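# Lay the springy cord along the board line, weighted down

## Task

Shape the springy cord so it follows the line drawn on the board, then weigh it down with the steel blocks so that over its whole length it touches the line and lies flat against the board.

## Robot and tools

Robot: two arms, left_arm and right_arm, each ending in a two-finger gripper. A tool block of varying shape juts up to 12 cm from the last joint axis toward the gripper's -y side and turns with the hand. Fingers point along the gripper's +z axis and close along its x axis. The reported hand point sits midway between the pads; fingertips extend 17.5 mm past it.

Frames: the scene frame has its origin at table height, halfway between the nominal bases, +z up, +x out across the table, left_arm toward +y. Base poses: left_arm at (-0.048, +0.367, 0) m, right_arm at (-0.063, -0.362, 0) m, both nearly unrotated. Each arm reports its hand position (m) and quaternion (wxyz) in its own base frame. Fixed cameras and the table use the scene frame. Motion offsets are expressed along the axes of that arm's current Hand target, not a world frame. Reported positions may be wrong by a few cm.

Row layout (18 numbers, each in [-1, 1], always one row covering both arms): left dx, dy, dz, rx, ry, rz, left gripper position, force_limit, speed; then the same nine for the right arm. The six pose numbers are offsets from the Hand target in force when the action or move begins; 1.0 equals 0.6 m of travel or 180 degrees, and rx, ry, rz form a single rotation vector. Sending all six as 0 leaves that arm alone. The three gripper numbers are absolute settings, not offsets: position +1 fully open (50 mm), about -0.65 pads meet, -1 closes until blocked; force_limit -1 about 20 N, 0 about 102 N, +1 about 185 N per pad; speed -1 20 mm/s, 0 85, +1 150. Both start at +1. Always resend the gripper numbers you want, since 0 is itself a command.

execute_actions(actions, cameras): actions is a list of actions; each action is a list of up to 15 rows, one per 1/30 s step, and a short action repeats its last row to step 15. Every row in an action measures from the pose at that action's start, so repeating an offset in a new action moves further. Images return only for an empty list or when cameras names them.

move(target, speed, blend, stop_force, zero, blocking, cameras): target is one 18-number row or a list of up to 15 rows; every row's offsets count from the same starting Hand targets. The hand travels in straight lines, with no obstacle avoidance, and all paths finish together; 10 s cap total. speed: m/s, 0.002 to 1, default 0.25 (turn rate twice that in rad/s), one value or one per target. blend: corner rounding in m for lists, default 0 (stop at each). stop_force: 12 to 80 N, one value shared by both arms; an arm's path ends when it feels that much push along its travel. Use it only slowly, not while turning the gripper, and omit it when backing off a contact. It needs the same finger numbers in every listed row and cannot combine with blocking=false. zero (default true) re-zeroes force before the move; false lets pushes accumulate. blocking=false returns after 0.5 s while the move continues.

wait(seconds 0 to 3600) lets time pass. stop() brakes a running move. zoom_image(camera, region [x0,y0,x1,y1] in pixels, max 504 by 504) enlarges the newest image of cam_high, cam_board, cam_left_wrist or cam_right_wrist. finished_scene(scene 1 or 2) ends the scene permanently; the cord must stay in place unaided.

Results: hand pose per arm; Hand target (last commanded pose after clipping, which the next offsets start from; the hand often rests a little short, and the remaining gap can be sent as an offset); Tool commands; object_status (0 moving, 1 blocked while opening, 2 blocked while closing = holding, 3 reached commanded opening or pads met); position_measured, where opening in mm is about (250 - value) x 0.202; joint velocities; flange force along gripper x y z (noisy, includes held weight, may read no reading). A move adds a line giving its ending (done, off_target, moving, held, fault) and limits (paced = pose clipped, held = steps withheld). Orientation commands are clipped to 32 degrees from the measured one per step.

Cautions: arms are stiff, so aiming even slightly beyond a firm contact can trigger a fault stop of 10 s. Faults come from 150 N on any arm part or joint torque at the limit (142 N m for waist, shoulder, elbow; 35.6 for the three wrist joints). Do not let the arms touch each other or close a gripper on the other's fingers. Approach the board and cord slowly, set steel blocks down gently rather than dropping them, never release something still moving, and keep everything on the table. Long stretched poses or held loads heat motors and can force a 30 to 60 s brake. Brief outside pushes may nudge loose objects, so check images before finishing.

Each tool is called by a JSON object that holds its "fn" and its "kwargs".

## Session

{"fn": "execute_actions", "kwargs": {"actions": []}}

Scene clock: 0.00 s.
left_arm: end_effector_position=(+0.6565, -0.5145, +0.1728) position_measured=3 object_status=3 end_effector_quat_wxyz=(-0.406, +0.596, -0.557, +0.412) | right_arm: end_effector_position=(+0.5399, +0.0304, +0.3324) position_measured=4 object_status=3 end_effector_quat_wxyz=(+0.251, +0.676, +0.681, +0.130)
Joint positions: left_arm=[-0.921 0.657 0.398 -1.342 -0.905 -1.458] | right_arm=[0.519 -0.161 -0.281 0.466 -1.086 -0.655]
Joint velocities: within noise
Flange force (N): no reading
Hand target: left_arm +0.6565, -0.5145, +0.1728; -0.406, +0.596, -0.557, +0.412 | right_arm +0.5399, +0.0304, +0.3324; +0.251, +0.676, +0.681, +0.130
Tool commands: left_gripper/position=+1.0 left_gripper/force_limit=+1.0 left_gripper/speed=+1.0 right_gripper/position=+0.992157 right_gripper/force_limit=+1.0 right_gripper/speed=+1.0

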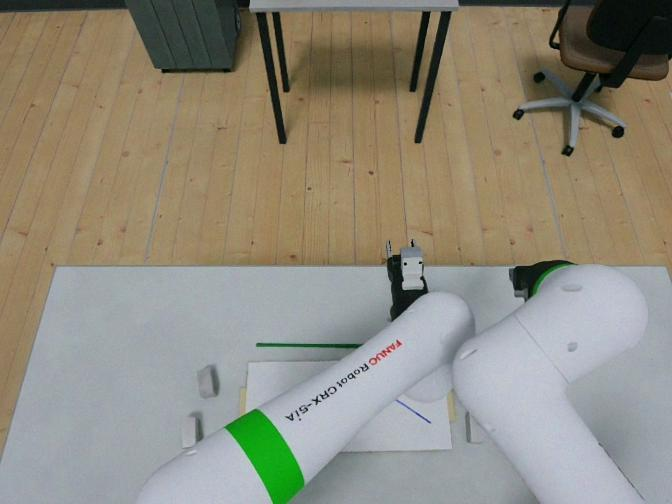

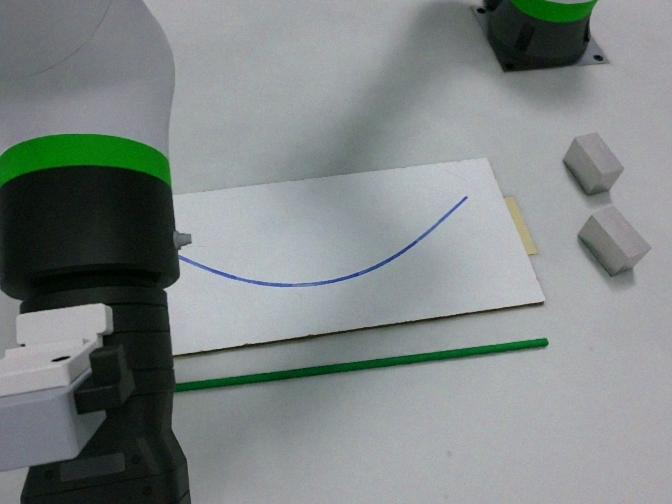

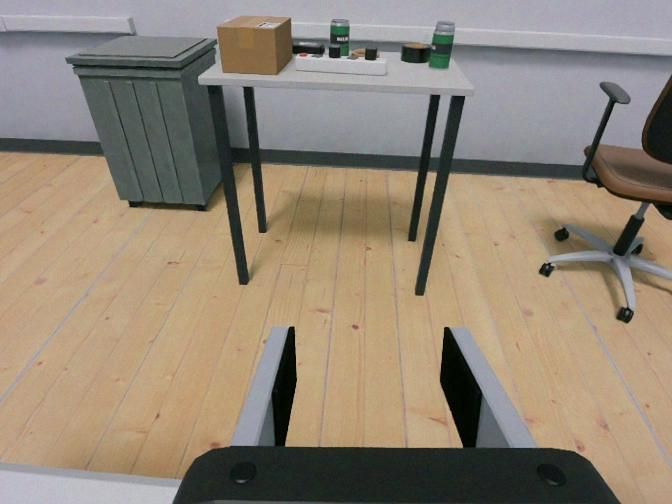

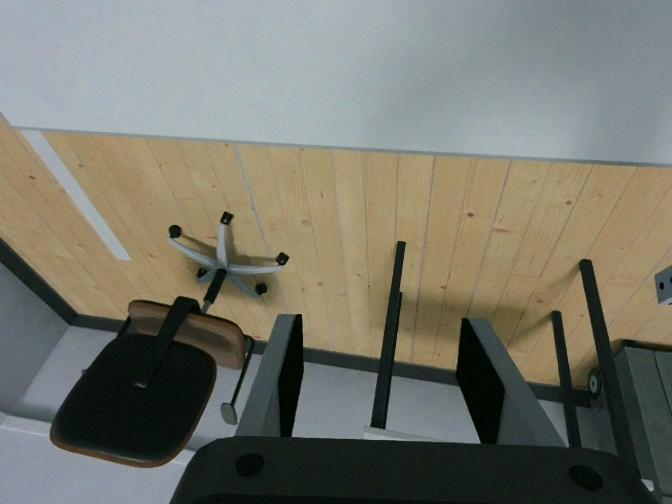

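{"fn": "move", "kwargs": {"target": [-0.775,-0.157,-0.55,-0.393,0,0,1,1,1,-0.213,-0.25,-0.15,0.173,0.053,0,1,1,1], "cameras": ["all"]}}

Scene clock: 17.53 s.
left_arm: end_effector_position=(+0.3576, -0.0537, +0.3524) position_measured=3 object_status=3 end_effector_quat_wxyz=(+0.014, +0.721, -0.693, +0.014) | right_arm: end_effector_position=(+0.3600, -0.0888, +0.3518) position_measured=3 object_status=3 end_effector_quat_wxyz=(+0.004, +0.705, +0.709, -0.002)
Joint positions: left_arm=[0.254 -0.213 -0.036 0.039 -1.758 -3.349] | right_arm=[0.125 -0.189 -0.008 0.01 -1.751 -0.118]
Flange force (N): left_arm=[-1.5 1.8 6.4] | right_arm=[-2.0 1.6 2.6]
Hand target: left_arm +0.3576, -0.0537, +0.3524; +0.014, +0.721, -0.693, +0.014 | right_arm +0.3600, -0.0888, +0.3518; +0.004, +0.705, +0.709, -0.002
Off the commanded pose: left_arm 0.000 m, 0 deg | right_arm 0.000 m, 0 deg.
move: done
cam_left_wrist: T_world_to_cam=[[0.03496, -0.99916, 0.02156, -0.06279], [-0.95032, -0.02656, 0.31015, 0.26788], [-0.30932, -0.03133, -0.95044, 0.5684]] pos_world=[0.43258, -0.03781, 0.4585]
cam_right_wrist: T_world_to_cam=[[-0.00187, 0.99923, -0.03924, 0.11211], [0.9433, 0.01479, 0.33162, -0.42259], [0.33194, -0.03639, -0.9426, 0.33093]] pos_world=[0.28899, -0.09373, 0.45647]

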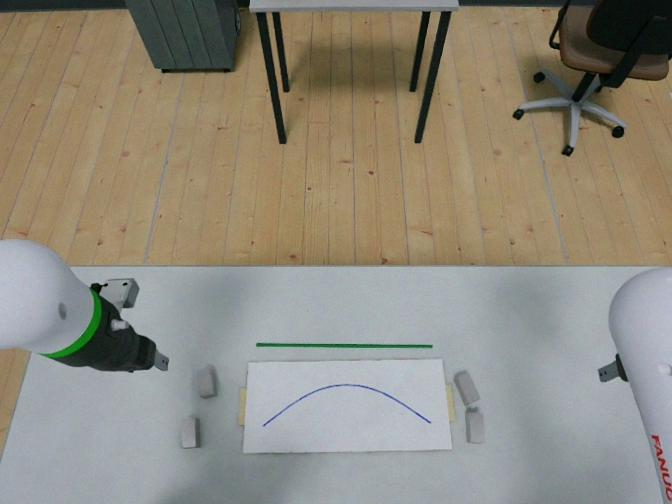

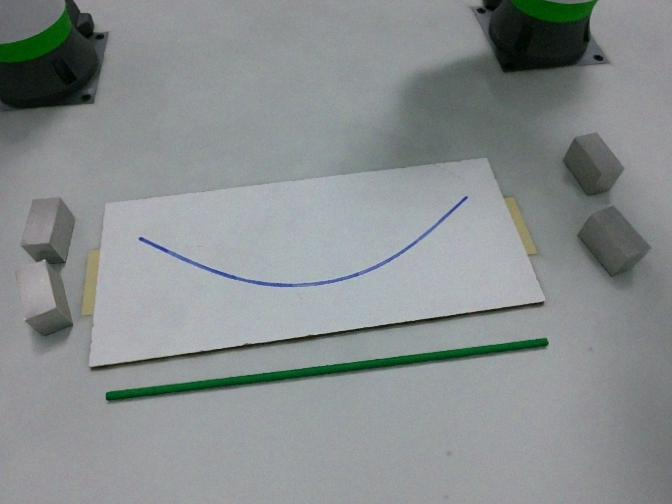

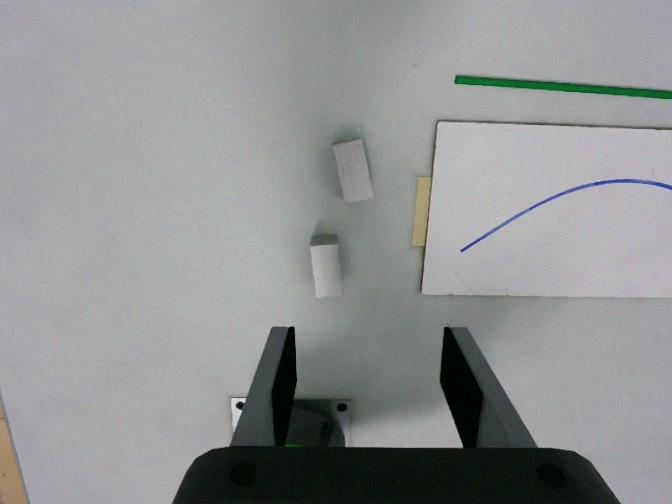

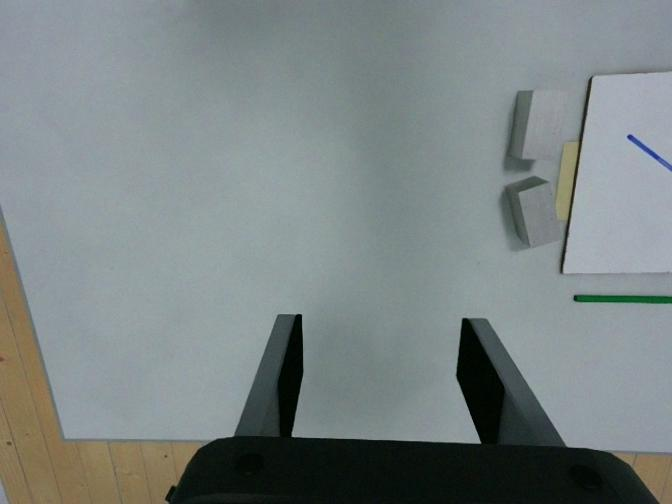

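{"fn": "zoom_image", "kwargs": {"camera": "cam_board", "region": [0, 120, 330, 420]}}

{"fn": "zoom_image", "kwargs": {"camera": "cam_board", "region": [330, 120, 660, 420]}}

{"fn": "zoom_image", "kwargs": {"camera": "cam_high", "region": [170, 330, 500, 470]}}

Scaled by 1.527.

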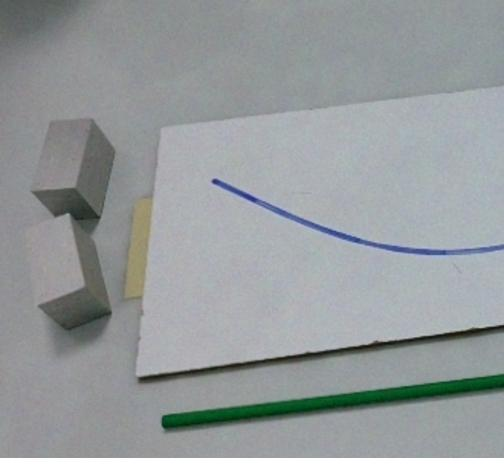

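Scaled by 1.527.

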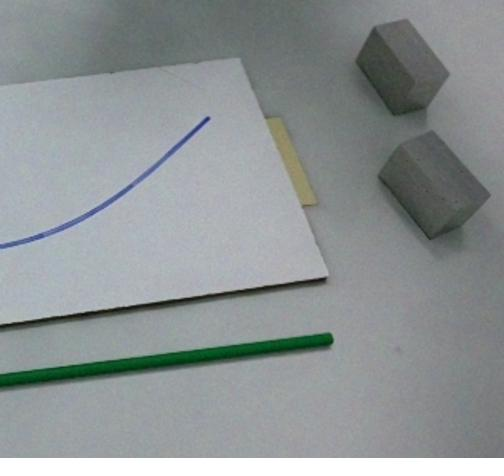

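Scaled by 1.527.

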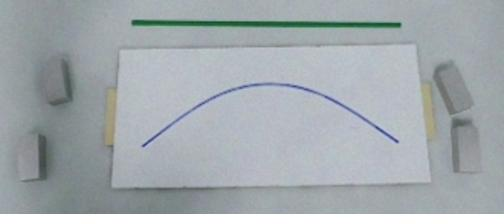

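{"fn": "move", "kwargs": {"target": [0,0.063,0.22,0,0,0,1,1,1,0.298,0.067,0.22,0,0,0,1,1,1], "cameras": ["all"]}}

Scene clock: 62.97 s.
left_arm: end_effector_position=(+0.3199, -0.0604, +0.2206) position_measured=3 object_status=3 end_effector_quat_wxyz=(+0.014, +0.721, -0.693, +0.014) | right_arm: end_effector_position=(+0.3997, +0.0889, +0.2183) position_measured=3 object_status=3 end_effector_quat_wxyz=(+0.004, +0.705, +0.709, -0.002)
Joint positions: left_arm=[0.264 -0.328 -0.429 0.038 -1.48 -3.37] | right_arm=[0.549 -0.092 -0.236 0.009 -1.43 -0.546]
Flange force (N): left_arm=[-2.2 1.9 6.5] | right_arm=[0.2 1.2 2.3]
Hand target: left_arm +0.3199, -0.0604, +0.2206; +0.014, +0.721, -0.693, +0.014 | right_arm +0.3997, +0.0889, +0.2183; +0.004, +0.705, +0.709, -0.002
Off the commanded pose: left_arm 0.000 m, 0 deg | right_arm 0.000 m, 0 deg.
move: done
cam_left_wrist: T_world_to_cam=[[0.03496, -0.99916, 0.02156, -0.06532], [-0.95032, -0.02656, 0.31015, 0.27276], [-0.30932, -0.03133, -0.95044, 0.43126]] pos_world=[0.39488, -0.04451, 0.3267]
cam_right_wrist: T_world_to_cam=[[-0.00184, 0.99922, -0.03934, -0.0707], [0.94325, 0.01479, 0.33174, -0.41833], [0.33206, -0.0365, -0.94255, 0.19837]] pos_world=[0.32859, 0.08407, 0.32297]

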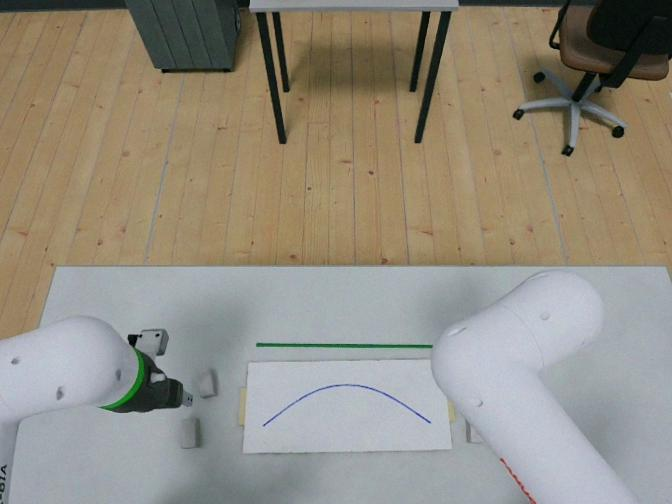

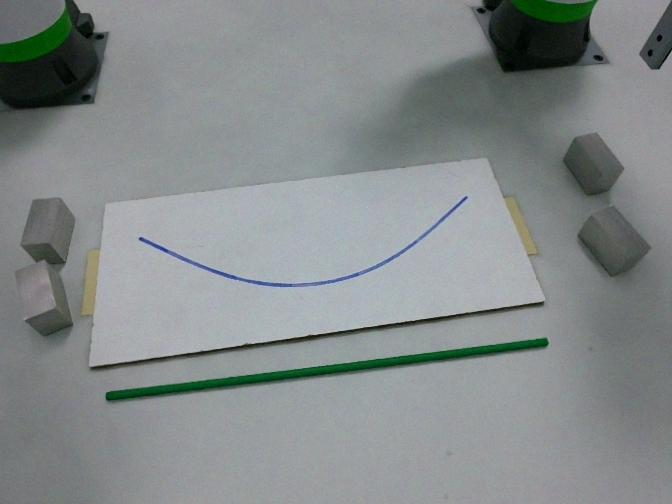

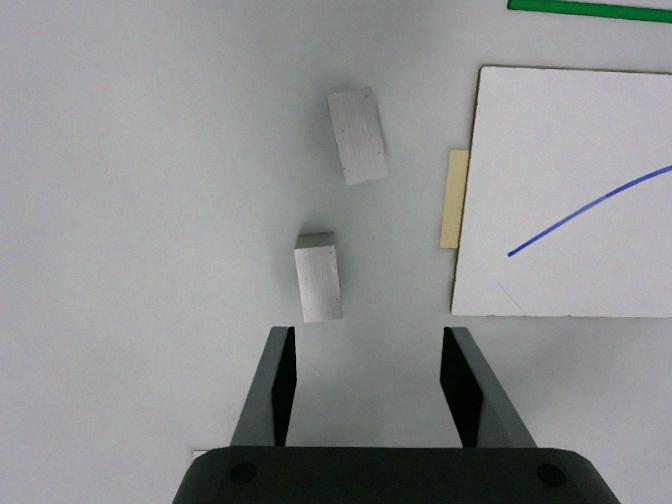

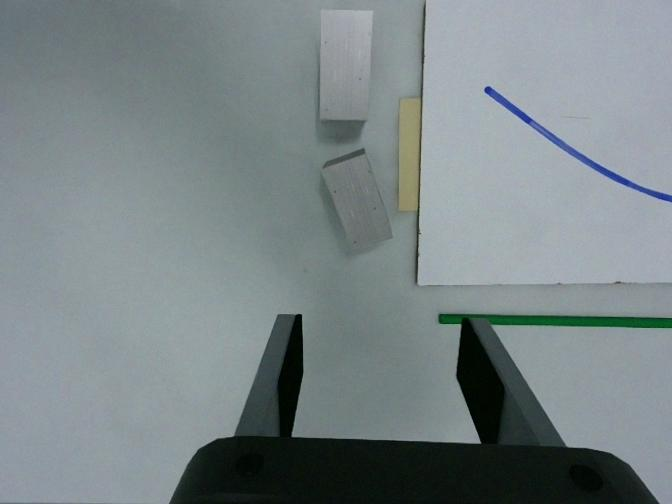

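{"fn": "move", "kwargs": {"target": [0.355,-0.237,0.13,0.0098,-0.0101,-0.487,1,-1,1,0.268,0.167,0.114,0,0,-0.5,1,-1,1], "cameras": ["cam_left_wrist","cam_right_wrist"]}}

Scene clock: 96.73 s.
left_arm: end_effector_position=(+0.4705, -0.2704, +0.1508) position_measured=3 object_status=3 end_effector_quat_wxyz=(+0.000, +1.000, +0.000, +0.000) | right_arm: end_effector_position=(+0.4993, +0.2497, +0.1487) position_measured=3 object_status=3 end_effector_quat_wxyz=(+0.001, -0.002, +1.000, -0.005)
Joint positions: left_arm=[-0.28 0.278 0.01 0 -1.304 -1.291] | right_arm=[0.704 0.318 0.053 0.009 -1.31 0.87]
Flange force (N): left_arm=[-2.2 -2.5 5.1] | right_arm=[-0.3 -0.2 2.5]
Hand target: left_arm +0.4705, -0.2704, +0.1508; +0.000, +1.000, +0.000, +0.000 | right_arm +0.4993, +0.2496, +0.1486; +0.001, -0.002, +1.000, -0.005
Off the commanded pose: left_arm 0.000 m, 0 deg | right_arm 0.000 m, 0 deg.
move: done
cam_left_wrist: T_world_to_cam=[[0.99981, -0.00565, -0.01878, -0.45825], [0.00042, -0.95117, 0.30867, -0.26516], [-0.0196, -0.30862, -0.95098, 0.19377]] pos_world=[0.46207, -0.195, 0.25752]
cam_right_wrist: T_world_to_cam=[[-0.99947, -0.0023, -0.03235, 0.5132], [-0.01258, 0.94696, 0.32111, -0.24549], [0.0299, 0.32135, -0.94649, 0.1676]] pos_world=[0.50483, 0.17979, 0.25406]

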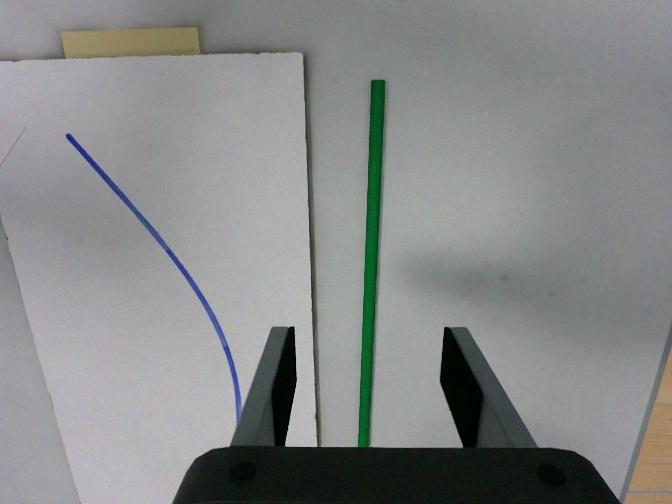

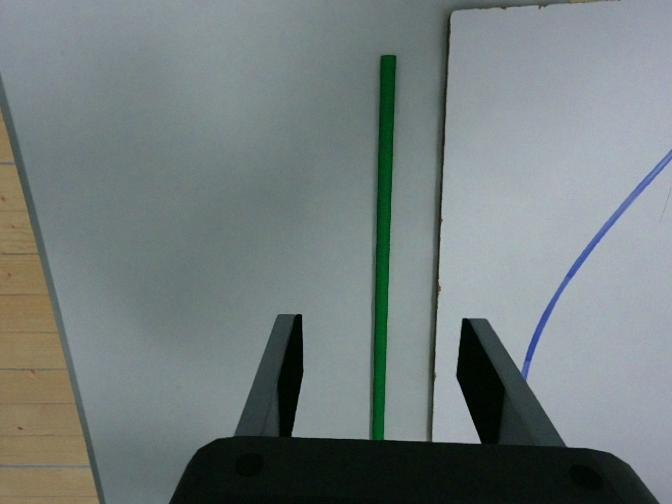

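{"fn": "move", "kwargs": {"target": [[0.019,0,0.19,0,0,0,0.2,-1,-0.5,0.011,0,0.187,0,0,0,0.2,-1,-0.5],[0.019,0,0.213,0,0,0,0.2,-1,-0.5,0.011,0,0.21,0,0,0,0.2,-1,-0.5]], "speed": [0.25,0.03], "cameras": ["all"]}}

Scene clock: 140.50 s.
left_arm: end_effector_position=(+0.4818, -0.2704, +0.0230) position_measured=123 object_status=3 end_effector_quat_wxyz=(+0.000, +1.000, +0.000, -0.001) | right_arm: end_effector_position=(+0.4929, +0.2484, +0.0226) position_measured=123 object_status=3 end_effector_quat_wxyz=(+0.001, -0.002, +1.000, -0.005)
Joint positions: left_arm=[-0.274 0.424 -0.116 0 -1.032 -1.297] | right_arm=[0.709 0.424 -0.12 0.01 -1.031 0.861]
Flange force (N): left_arm=[-3.0 -2.6 5.0] | right_arm=[-1.2 0.0 2.9]
Hand target: left_arm +0.4818, -0.2704, +0.0230; +0.000, +1.000, +0.000, +0.000 | right_arm +0.4930, +0.2484, +0.0226; +0.001, -0.002, +1.000, -0.005
Off the commanded pose: left_arm 0.000 m, 0 deg | right_arm 0.000 m, 0 deg.
move: done
cam_left_wrist: T_world_to_cam=[[0.99981, -0.00559, -0.0189, -0.47181], [0.00052, -0.95117, 0.30867, -0.22567], [-0.0197, -0.30862, -0.95098, 0.07253]] pos_world=[0.47327, -0.1949, 0.12972]
cam_right_wrist: T_world_to_cam=[[-0.99948, -0.00224, -0.03223, 0.5028], [-0.01248, 0.94699, 0.32103, -0.20392], [0.0298, 0.32127, -0.94652, 0.04902]] pos_world=[0.49853, 0.17849, 0.12807]

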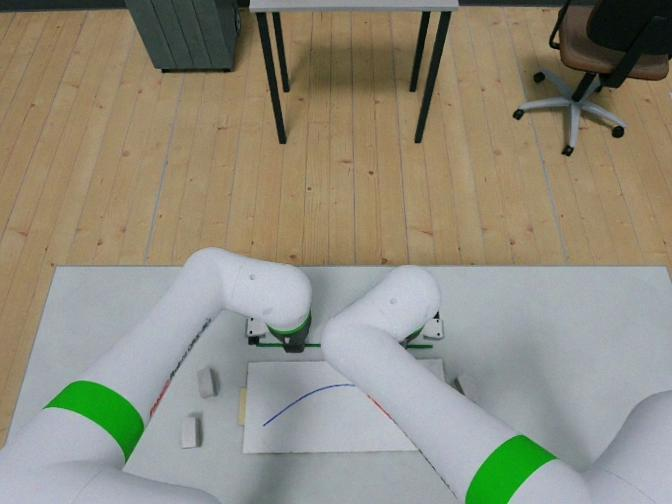

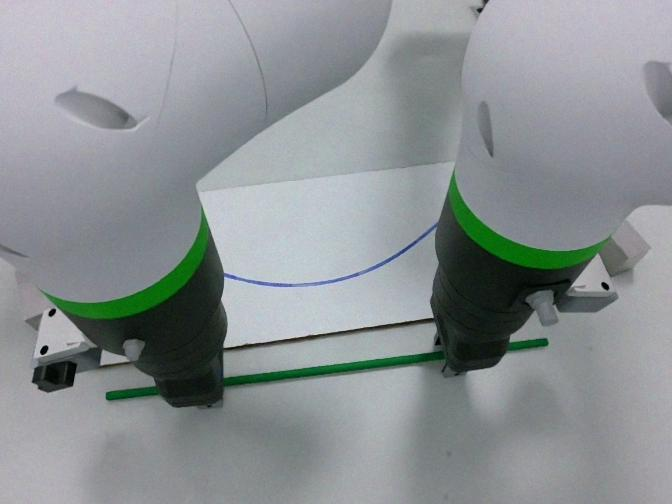

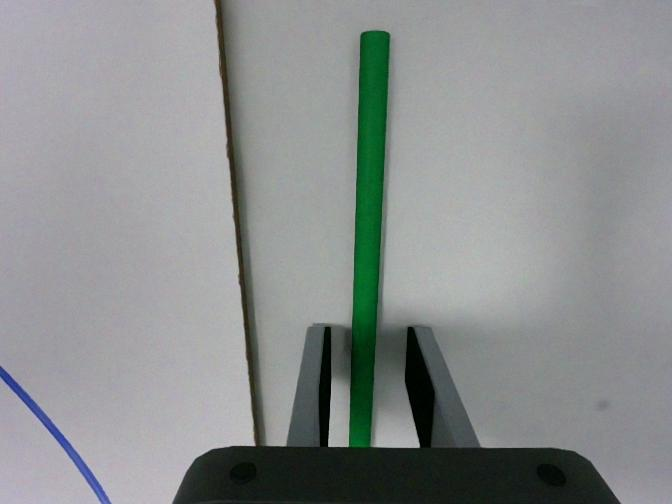

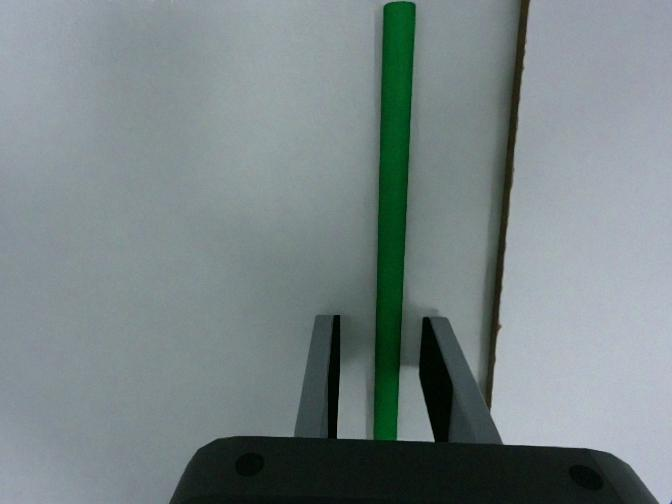

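{"fn": "move", "kwargs": {"target": [[0,0,0.003,0,0,0,0.2,-1,-0.5,0,0,0.003,0,0,0,0.2,-1,-0.5],[0,0,0.003,0,0,0,-1,-1,-0.8,0,0,0.003,0,0,0,-1,-1,-0.8],[0,0,-0.05,0,0,0,-1,-1,-0.8,0,0,-0.05,0,0,0,-1,-1,-0.8],[-0.137,0.0083,-0.05,0,0,0,-1,-1,-0.8,0.137,-0.0083,-0.05,0,0,0,-1,-1,-0.8],[-0.137,0.0083,-0.007,0,0,0,-1,-1,-0.8,0.137,-0.0083,-0.007,0,0,0,-1,-1,-0.8]], "speed": [0.03,0.03,0.05,0.1,0.03], "cameras": ["all"]}}

Scene clock: 153.53 s.
left_arm: end_effector_position=(+0.3996, -0.2753, +0.0273) position_measured=212 object_status=2 end_effector_quat_wxyz=(+0.000, +1.000, +0.000, -0.001) | right_arm: end_effector_position=(+0.4108, +0.2431, +0.0267) position_measured=214 object_status=2 end_effector_quat_wxyz=(+0.001, -0.002, +1.000, -0.005)
Joint positions: left_arm=[-0.332 0.271 -0.316 0 -0.985 -1.239] | right_arm=[0.816 0.256 -0.341 0.01 -0.98 0.755]
Flange force (N): left_arm=[-2.8 -8.0 5.1] | right_arm=[1.2 -5.7 -2.6]
Hand target: left_arm +0.3996, -0.2753, +0.0273; +0.000, +1.000, +0.000, +0.000 | right_arm +0.4108, +0.2431, +0.0267; +0.001, -0.002, +1.000, -0.005
Off the commanded pose: left_arm 0.000 m, 0 deg | right_arm 0.000 m, 0 deg.
move: done
cam_left_wrist: T_world_to_cam=[[0.99981, -0.00568, -0.01887, -0.3896], [0.00042, -0.95117, 0.30867, -0.23164], [-0.0197, -0.30862, -0.95098, 0.07337]] pos_world=[0.39107, -0.1999, 0.13392]
cam_right_wrist: T_world_to_cam=[[-0.99948, -0.00224, -0.03223, 0.42076], [-0.01248, 0.94699, 0.32103, -0.20124], [0.0298, 0.32127, -0.94652, 0.05705]] pos_world=[0.41633, 0.17319, 0.13217]

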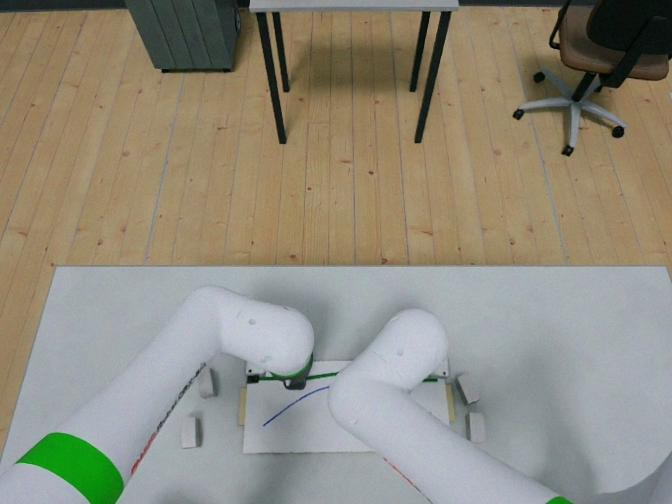

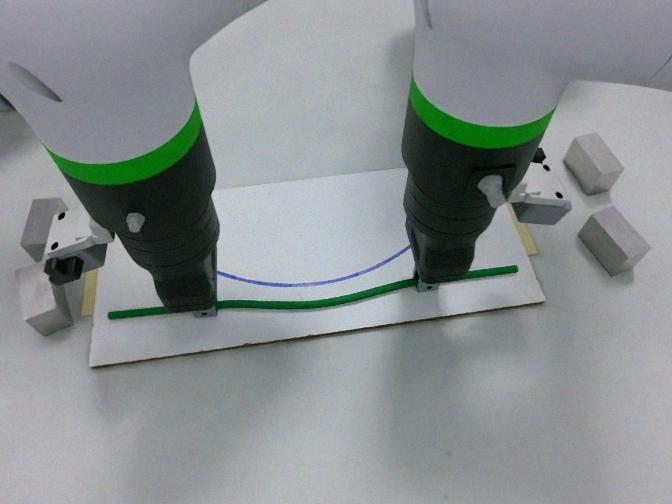

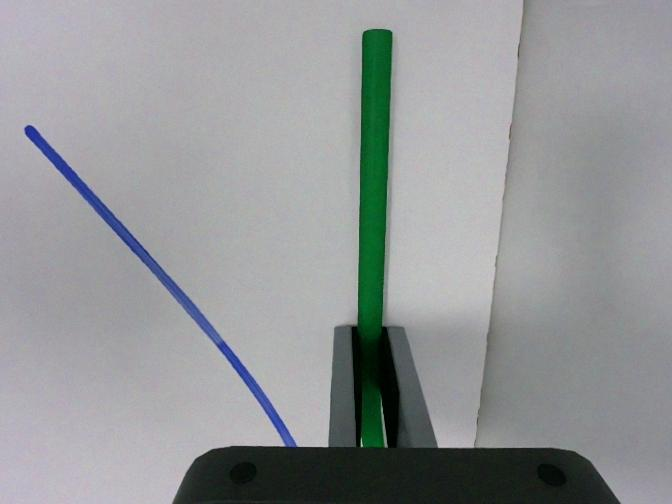

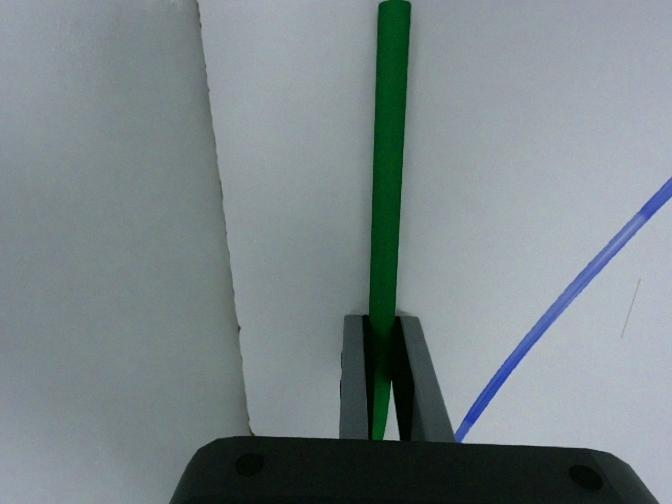

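{"fn": "move", "kwargs": {"target": [[0,0,0,0,0,0,0.2,-1,-0.8,0,0,0,0,0,0,0.2,-1,-0.8],[0,0,-0.16,0,0,0,1,-1,0,0,0,-0.16,0,0,0,1,-1,0],[-0.0265,-0.347,-0.16,0,0,0.4156,1,-1,0,0.173,-0.288,-0.16,0,0,0.506,1,-1,0]], "speed": [0.05,0.1,0.3], "cameras": ["all"]}}

Scene clock: 185.20 s.
left_arm: end_effector_position=(+0.3839, -0.0672, +0.1234) position_measured=3 object_status=3 end_effector_quat_wxyz=(+0.000, +0.794, -0.608, -0.001) | right_arm: end_effector_position=(+0.3076, +0.0706, +0.1241) position_measured=3 object_status=3 end_effector_quat_wxyz=(+0.004, +0.712, +0.702, -0.002)
Joint positions: left_arm=[0.166 -0.081 -0.451 -0.001 -1.201 -3.043] | right_arm=[0.66 -0.296 -0.627 0.009 -1.244 -0.677]
Flange force (N): left_arm=[-2.2 2.0 5.6] | right_arm=[2.2 1.6 2.7]
Hand target: left_arm +0.3839, -0.0671, +0.1234; +0.000, +0.794, -0.608, -0.001 | right_arm +0.3076, +0.0707, +0.1241; +0.004, +0.712, +0.702, -0.002
Off the commanded pose: left_arm 0.000 m, 0 deg | right_arm 0.000 m, 0 deg.
move: done
cam_left_wrist: T_world_to_cam=[[0.25649, -0.96637, -0.01866, -0.15014], [-0.9174, -0.24948, 0.31006, 0.336], [-0.30428, -0.06241, -0.95054, 0.35454]] pos_world=[0.45463, -0.03914, 0.23002]
cam_right_wrist: T_world_to_cam=[[0.01706, 0.99909, -0.0392, -0.06212], [0.94332, -0.00309, 0.33188, -0.29875], [0.33146, -0.04264, -0.94251, 0.14001]] pos_world=[0.23647, 0.06711, 0.22867]

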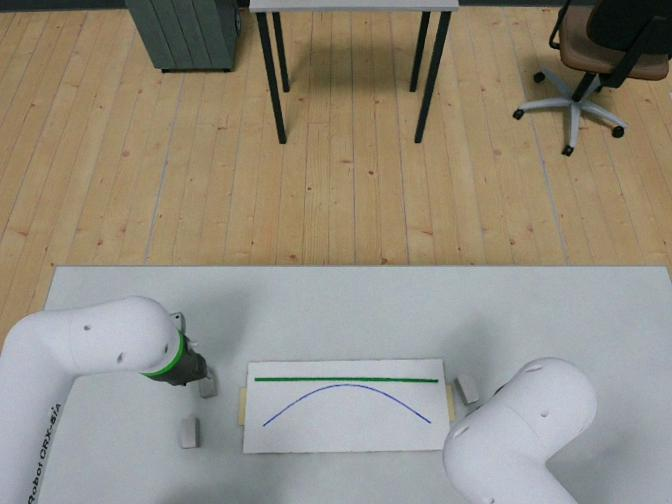

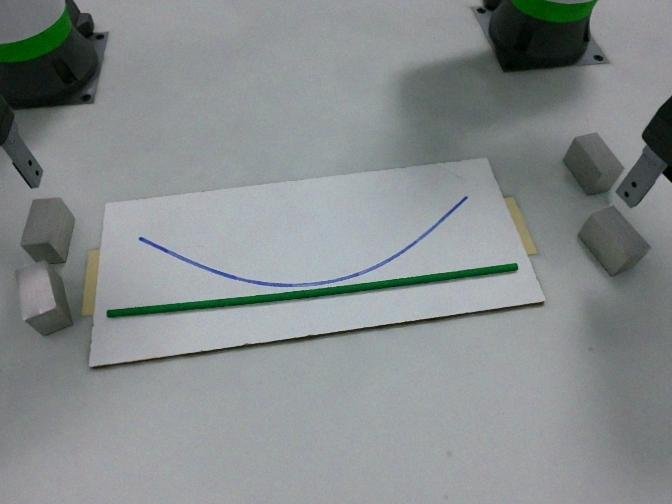

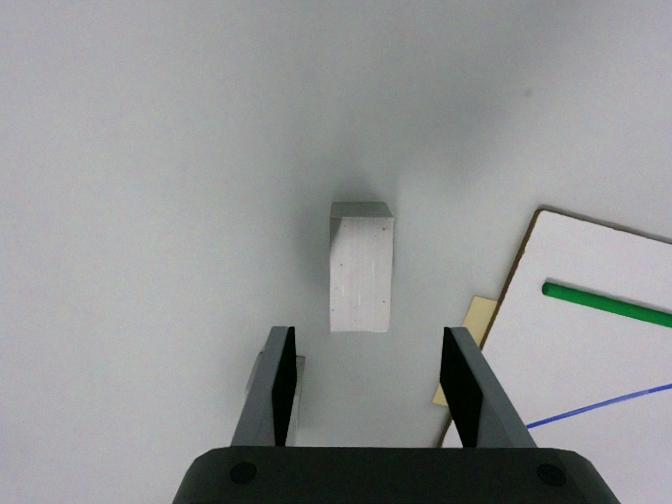

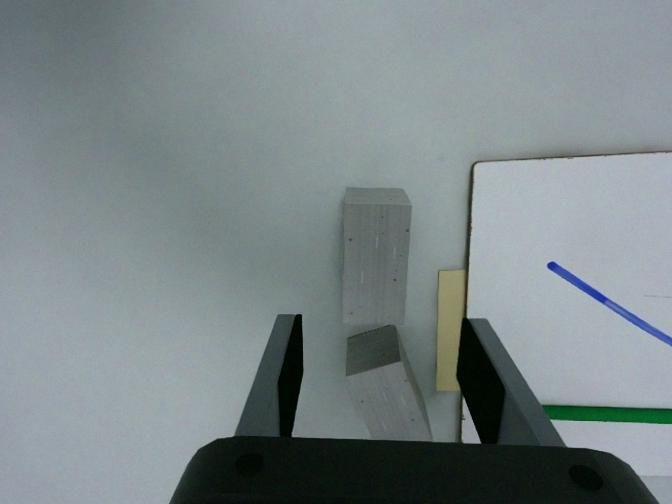

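{"fn": "move", "kwargs": {"target": [[0,0,0.13,0,0,0,1,-0.5,-0.7,0,0,0.13,0,0,0,1,-0.5,-0.7],[0,0,0.156,0,0,0,1,-0.5,-0.7,0,0,0.157,0,0,0,1,-0.5,-0.7],[0,0,0.156,0,0,0,-1,-0.5,-0.7,0,0,0.157,0,0,0,-1,-0.5,-0.7],[0,0,0,0,0,0,-1,-0.5,-0.7,0,0,0,0,0,0,-1,-0.5,-0.7]], "speed": [0.2,0.04,0.04,0.1], "cameras": ["cam_left_wrist","cam_right_wrist"]}}

Scene clock: 193.80 s.
left_arm: end_effector_position=(+0.3839, -0.0672, +0.1235) position_measured=103 object_status=2 end_effector_quat_wxyz=(+0.000, +0.794, -0.608, -0.001) | right_arm: end_effector_position=(+0.3076, +0.0707, +0.1240) position_measured=104 object_status=2 end_effector_quat_wxyz=(+0.004, +0.712, +0.702, -0.002)
Joint positions: left_arm=[0.166 -0.081 -0.451 -0.001 -1.201 -3.043] | right_arm=[0.66 -0.296 -0.627 0.009 -1.244 -0.677]
Flange force (N): left_arm=[-2.1 2.9 11.6] | right_arm=[-0.3 1.4 9.3]
Hand target: left_arm +0.3839, -0.0671, +0.1234; +0.000, +0.794, -0.608, -0.001 | right_arm +0.3076, +0.0707, +0.1241; +0.004, +0.712, +0.702, -0.002
Off the commanded pose: left_arm 0.000 m, 0 deg | right_arm 0.000 m, 0 deg.
move: done
cam_left_wrist: T_world_to_cam=[[0.25653, -0.96636, -0.01854, -0.15018], [-0.91742, -0.24949, 0.30999, 0.33602], [-0.30419, -0.06251, -0.95056, 0.3545]] pos_world=[0.45463, -0.03914, 0.23002]
cam_right_wrist: T_world_to_cam=[[0.01684, 0.99909, -0.03917, -0.06207], [0.94335, -0.00289, 0.33179, -0.29866], [0.33137, -0.04254, -0.94254, 0.14006]] pos_world=[0.23637, 0.06711, 0.22867]

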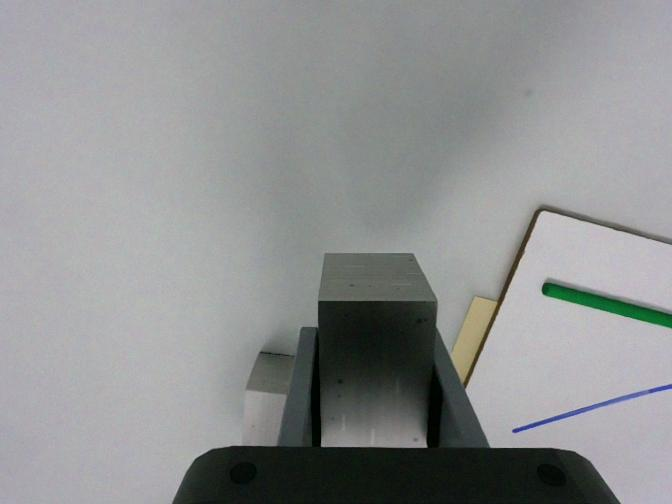

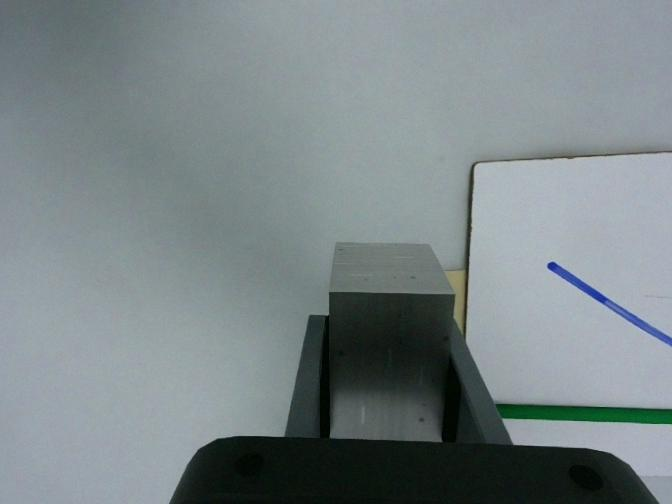

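{"fn": "move", "kwargs": {"target": [[0.451,0.190,0,0,0,0.003,-1,-0.5,-0.7,0,0,0,0,0,0,-1,-0.5,-0.7],[0.451,0.190,0.138,0,0,0.003,-1,-0.5,-0.7,0,0,0,0,0,0,-1,-0.5,-0.7]], "speed": [0.2,0.08], "cameras": ["cam_left_wrist","cam_board"]}}

{"fn": "move", "kwargs": {"target": [0,0,0.013,0,0,0,-1,-0.5,-0.7,0,0,0,0,0,0,-1,-0.5,-0.7], "speed": 0.01, "stop_force": 12, "cameras": ["cam_left_wrist","cam_board"]}}

Scene clock: 207.67 s.
left_arm: end_effector_position=(+0.3446, -0.3581, +0.0405) position_measured=103 object_status=2 end_effector_quat_wxyz=(+0.000, +0.791, -0.611, -0.001) | right_arm: end_effector_position=(+0.3076, +0.0707, +0.1241) position_measured=104 object_status=2 end_effector_quat_wxyz=(+0.004, +0.712, +0.702, -0.002)
Joint positions: left_arm=[-0.54 0.279 -0.269 0 -1.024 -2.346] | right_arm=[0.66 -0.296 -0.627 0.009 -1.244 -0.677]
Flange force (N): left_arm=[-2.7 1.1 10.1] | right_arm=[-0.4 2.8 9.0]
Hand target: left_arm +0.3446, -0.3581, +0.0405; +0.000, +0.791, -0.611, -0.001 | right_arm +0.3076, +0.0707, +0.1241; +0.004, +0.712, +0.702, -0.002
Off the commanded pose: left_arm 0.000 m, 0 deg | right_arm 0.000 m, 0 deg.
move: done
cam_left_wrist: T_world_to_cam=[[0.24745, -0.96872, -0.01864, -0.42047], [-0.9197, -0.2409, 0.31002, 0.25692], [-0.30482, -0.05957, -0.95055, 0.24671]] pos_world=[0.41554, -0.33073, 0.14702]
Images, in order (width x height): cam_board 672x504, cam_left_wrist 672x504.

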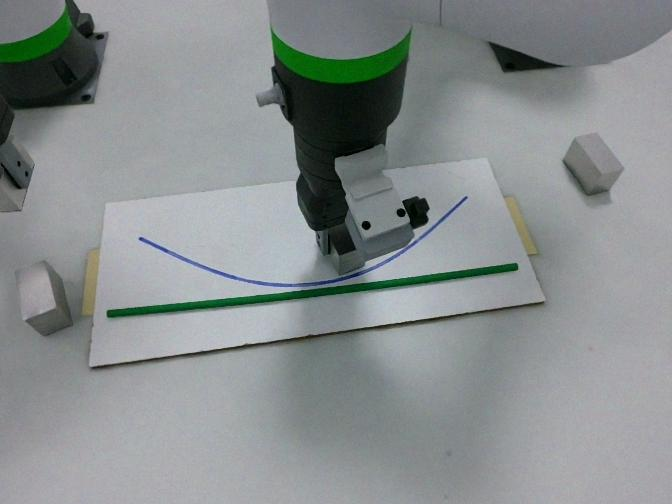

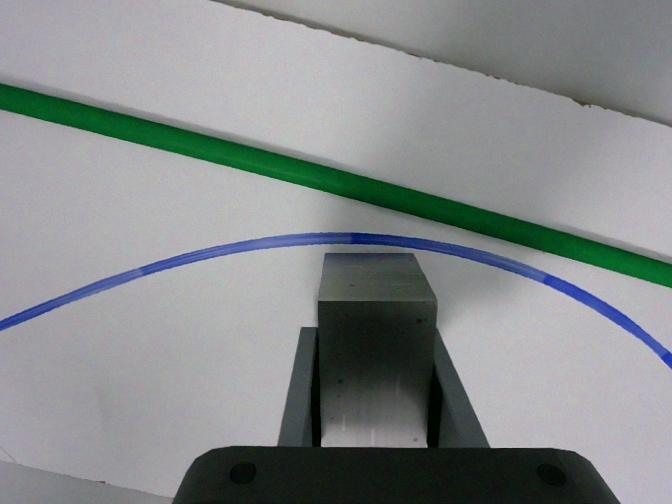

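Scene clock: 208.63 s.
left_arm: end_effector_position=(+0.3445, -0.3581, +0.0364) position_measured=103 object_status=2 end_effector_quat_wxyz=(+0.000, +0.791, -0.611, -0.001) | right_arm: end_effector_position=(+0.3076, +0.0707, +0.1241) position_measured=104 object_status=2 end_effector_quat_wxyz=(+0.004, +0.712, +0.702, -0.002)
Joint positions: left_arm=[-0.54 0.285 -0.273 0 -1.014 -2.346] | right_arm=[0.66 -0.296 -0.627 0.009 -1.244 -0.677]
Flange force (N): left_arm=[-17.0 3.2 -25.0] | right_arm=[-0.3 2.5 9.1]
Hand target: left_arm +0.3446, -0.3581, +0.0364; +0.000, +0.791, -0.611, -0.001 (not the last commanded pose) | right_arm +0.3076, +0.0707, +0.1241; +0.004, +0.712, +0.702, -0.002
Off the commanded pose: left_arm 0.004 m, 0 deg | right_arm 0.000 m, 0 deg.
move: contact (left_arm)
cam_left_wrist: T_world_to_cam=[[0.24745, -0.96872, -0.01864, -0.42055], [-0.9197, -0.2409, 0.31002, 0.25819], [-0.30482, -0.05957, -0.95055, 0.24281]] pos_world=[0.41554, -0.33073, 0.14292]
Images, in order (width x height): cam_board 672x504, cam_left_wrist 672x504.

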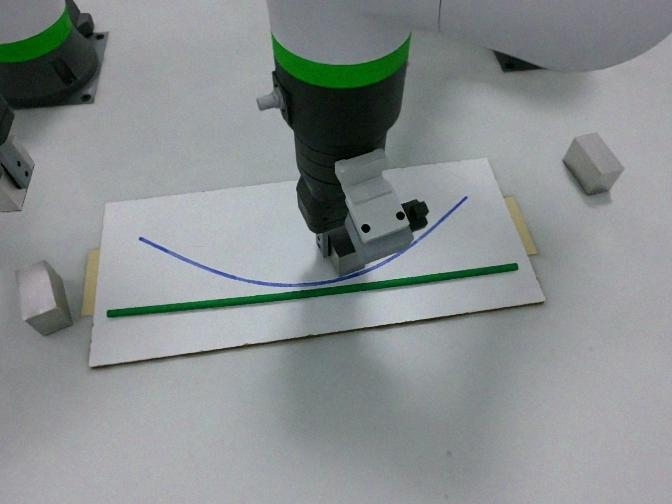

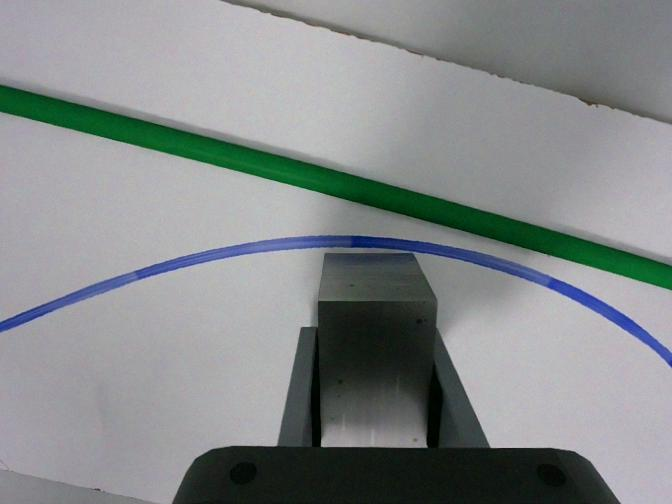

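{"fn": "move", "kwargs": {"target": [[0,0,-0.002,0,0,0,0.4,-0.5,-0.8,0,0,0,0,0,0,-1,-0.5,-0.7],[0,0,-0.145,0,0,0,0.4,-0.5,-0.8,0,0,0,0,0,0,-1,-0.5,-0.7],[-0.538,-0.0167,-0.145,0,0,0.042,1,-0.5,0,0,0,0,0,0,0,-1,-0.5,-0.7],[-0.538,-0.0167,-0.145,0,0,0.042,1,-0.5,0,0.425,0.0805,0,0,0,0.0594,-1,-0.5,-0.7],[-0.538,-0.0167,-0.145,0,0,0.042,1,-0.5,0,0.425,0.0805,0.135,0,0,0.0594,-1,-0.5,-0.7]], "speed": [0.02,0.1,0.35,0.25,0.1], "cameras": ["all"]}}

Scene clock: 221.83 s.
left_arm: end_effector_position=(+0.2728, -0.0433, +0.1236) position_measured=3 object_status=3 end_effector_quat_wxyz=(+0.000, +0.749, -0.662, -0.001) | right_arm: end_effector_position=(+0.3597, +0.3242, +0.0408) position_measured=104 object_status=2 end_effector_quat_wxyz=(+0.004, +0.774, +0.633, -0.002)
Joint positions: left_arm=[0.332 -0.424 -0.708 -0.001 -1.288 -3.35] | right_arm=[1.01 0.253 -0.305 0.008 -1.02 -1.215]
Flange force (N): left_arm=[-1.8 1.9 7.0] | right_arm=[0.9 1.6 8.6]
Hand target: left_arm +0.2728, -0.0433, +0.1236; +0.000, +0.749, -0.662, -0.001 | right_arm +0.3596, +0.3242, +0.0408; +0.004, +0.774, +0.633, -0.002
Off the commanded pose: left_arm 0.000 m, 0 deg | right_arm 0.000 m, 0 deg.
move: done
cam_left_wrist: T_world_to_cam=[[0.11782, -0.99286, -0.0185, -0.06186], [-0.94337, -0.11772, 0.31014, 0.25273], [-0.3101, -0.01909, -0.95051, 0.32587]] pos_world=[0.34676, -0.02544, 0.23022]
cam_right_wrist: T_world_to_cam=[[0.20202, 0.97862, -0.0386, -0.37952], [0.92583, -0.17797, 0.33342, -0.25653], [0.31942, -0.1031, -0.94199, 0.07909]] pos_world=[0.28891, 0.33391, 0.14538]

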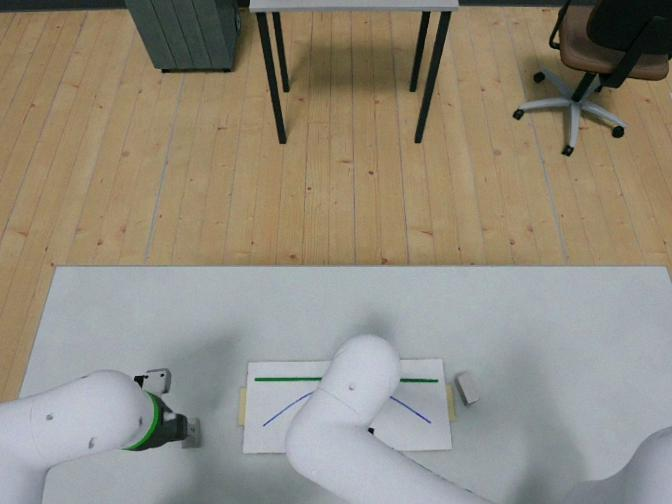

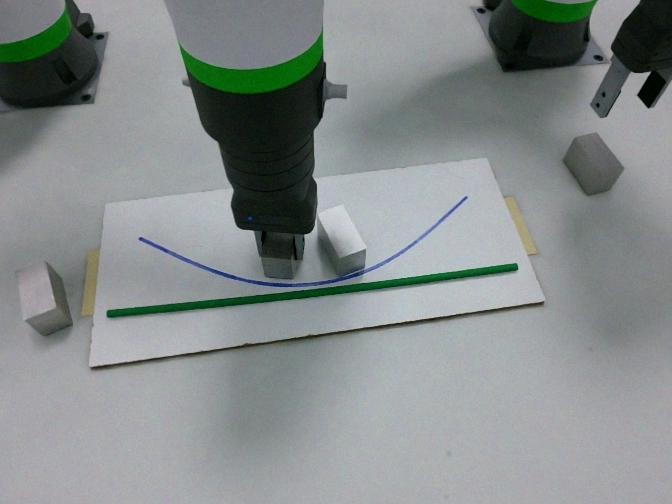

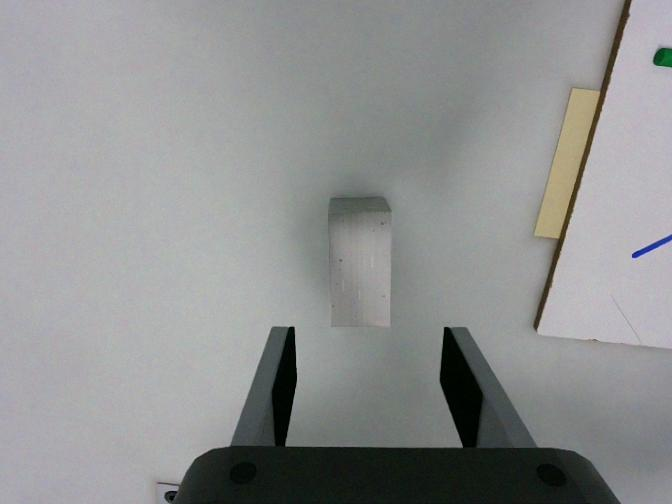

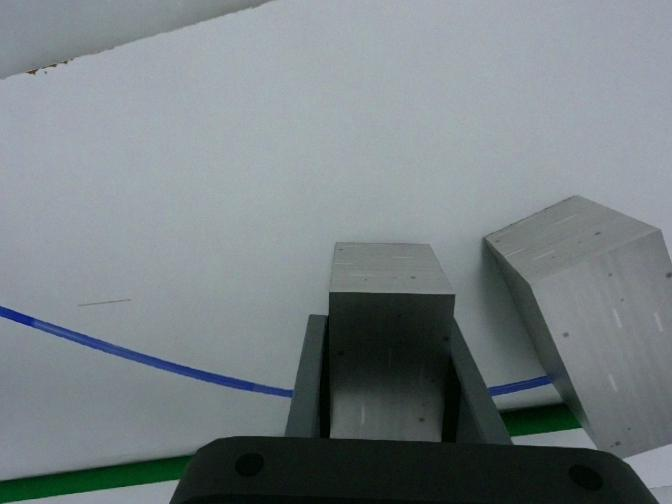

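{"fn": "move", "kwargs": {"target": [0,0,0,0,0,0,1,-0.5,0,0,0,0.013,0,0,0,-1,-0.5,-0.7], "speed": 0.01, "stop_force": 12, "cameras": ["cam_board"]}}

{"fn": "zoom_image", "kwargs": {"camera": "cam_board", "region": [220, 200, 400, 320]}}

Scene clock: 225.37 s.
left_arm: end_effector_position=(+0.2728, -0.0433, +0.1236) position_measured=3 object_status=3 end_effector_quat_wxyz=(+0.000, +0.749, -0.662, -0.001) | right_arm: end_effector_position=(+0.3596, +0.3242, +0.0366) position_measured=104 object_status=2 end_effector_quat_wxyz=(+0.004, +0.774, +0.633, -0.002)
Joint positions: left_arm=[0.332 -0.424 -0.708 -0.001 -1.288 -3.35] | right_arm=[1.01 0.258 -0.309 0.008 -1.01 -1.215]
Flange force (N): left_arm=[-2.1 0.8 6.2] | right_arm=[-6.7 -5.1 -21.2]
Hand target: left_arm +0.2728, -0.0433, +0.1236; +0.000, +0.749, -0.662, -0.001 | right_arm +0.3596, +0.3242, +0.0366; +0.004, +0.774, +0.633, -0.002 (not the last commanded pose)
Off the commanded pose: left_arm 0.000 m, 0 deg | right_arm 0.004 m, 0 deg.
move: contact (right_arm)

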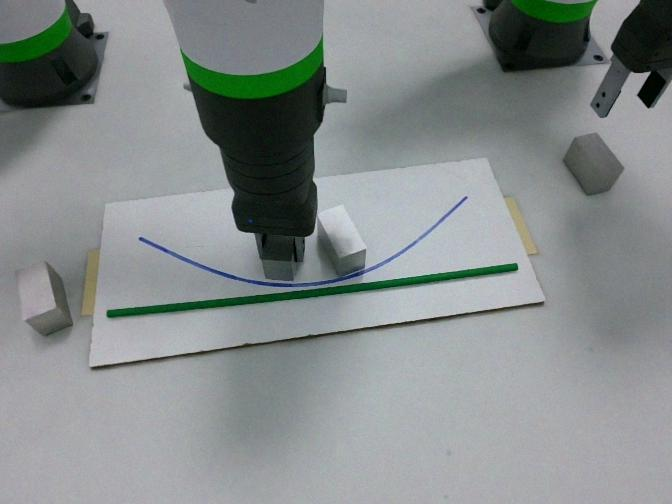

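Scaled by 2.800.

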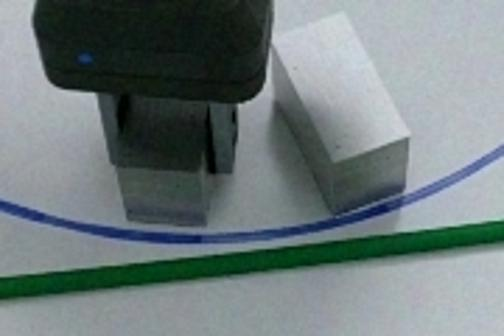

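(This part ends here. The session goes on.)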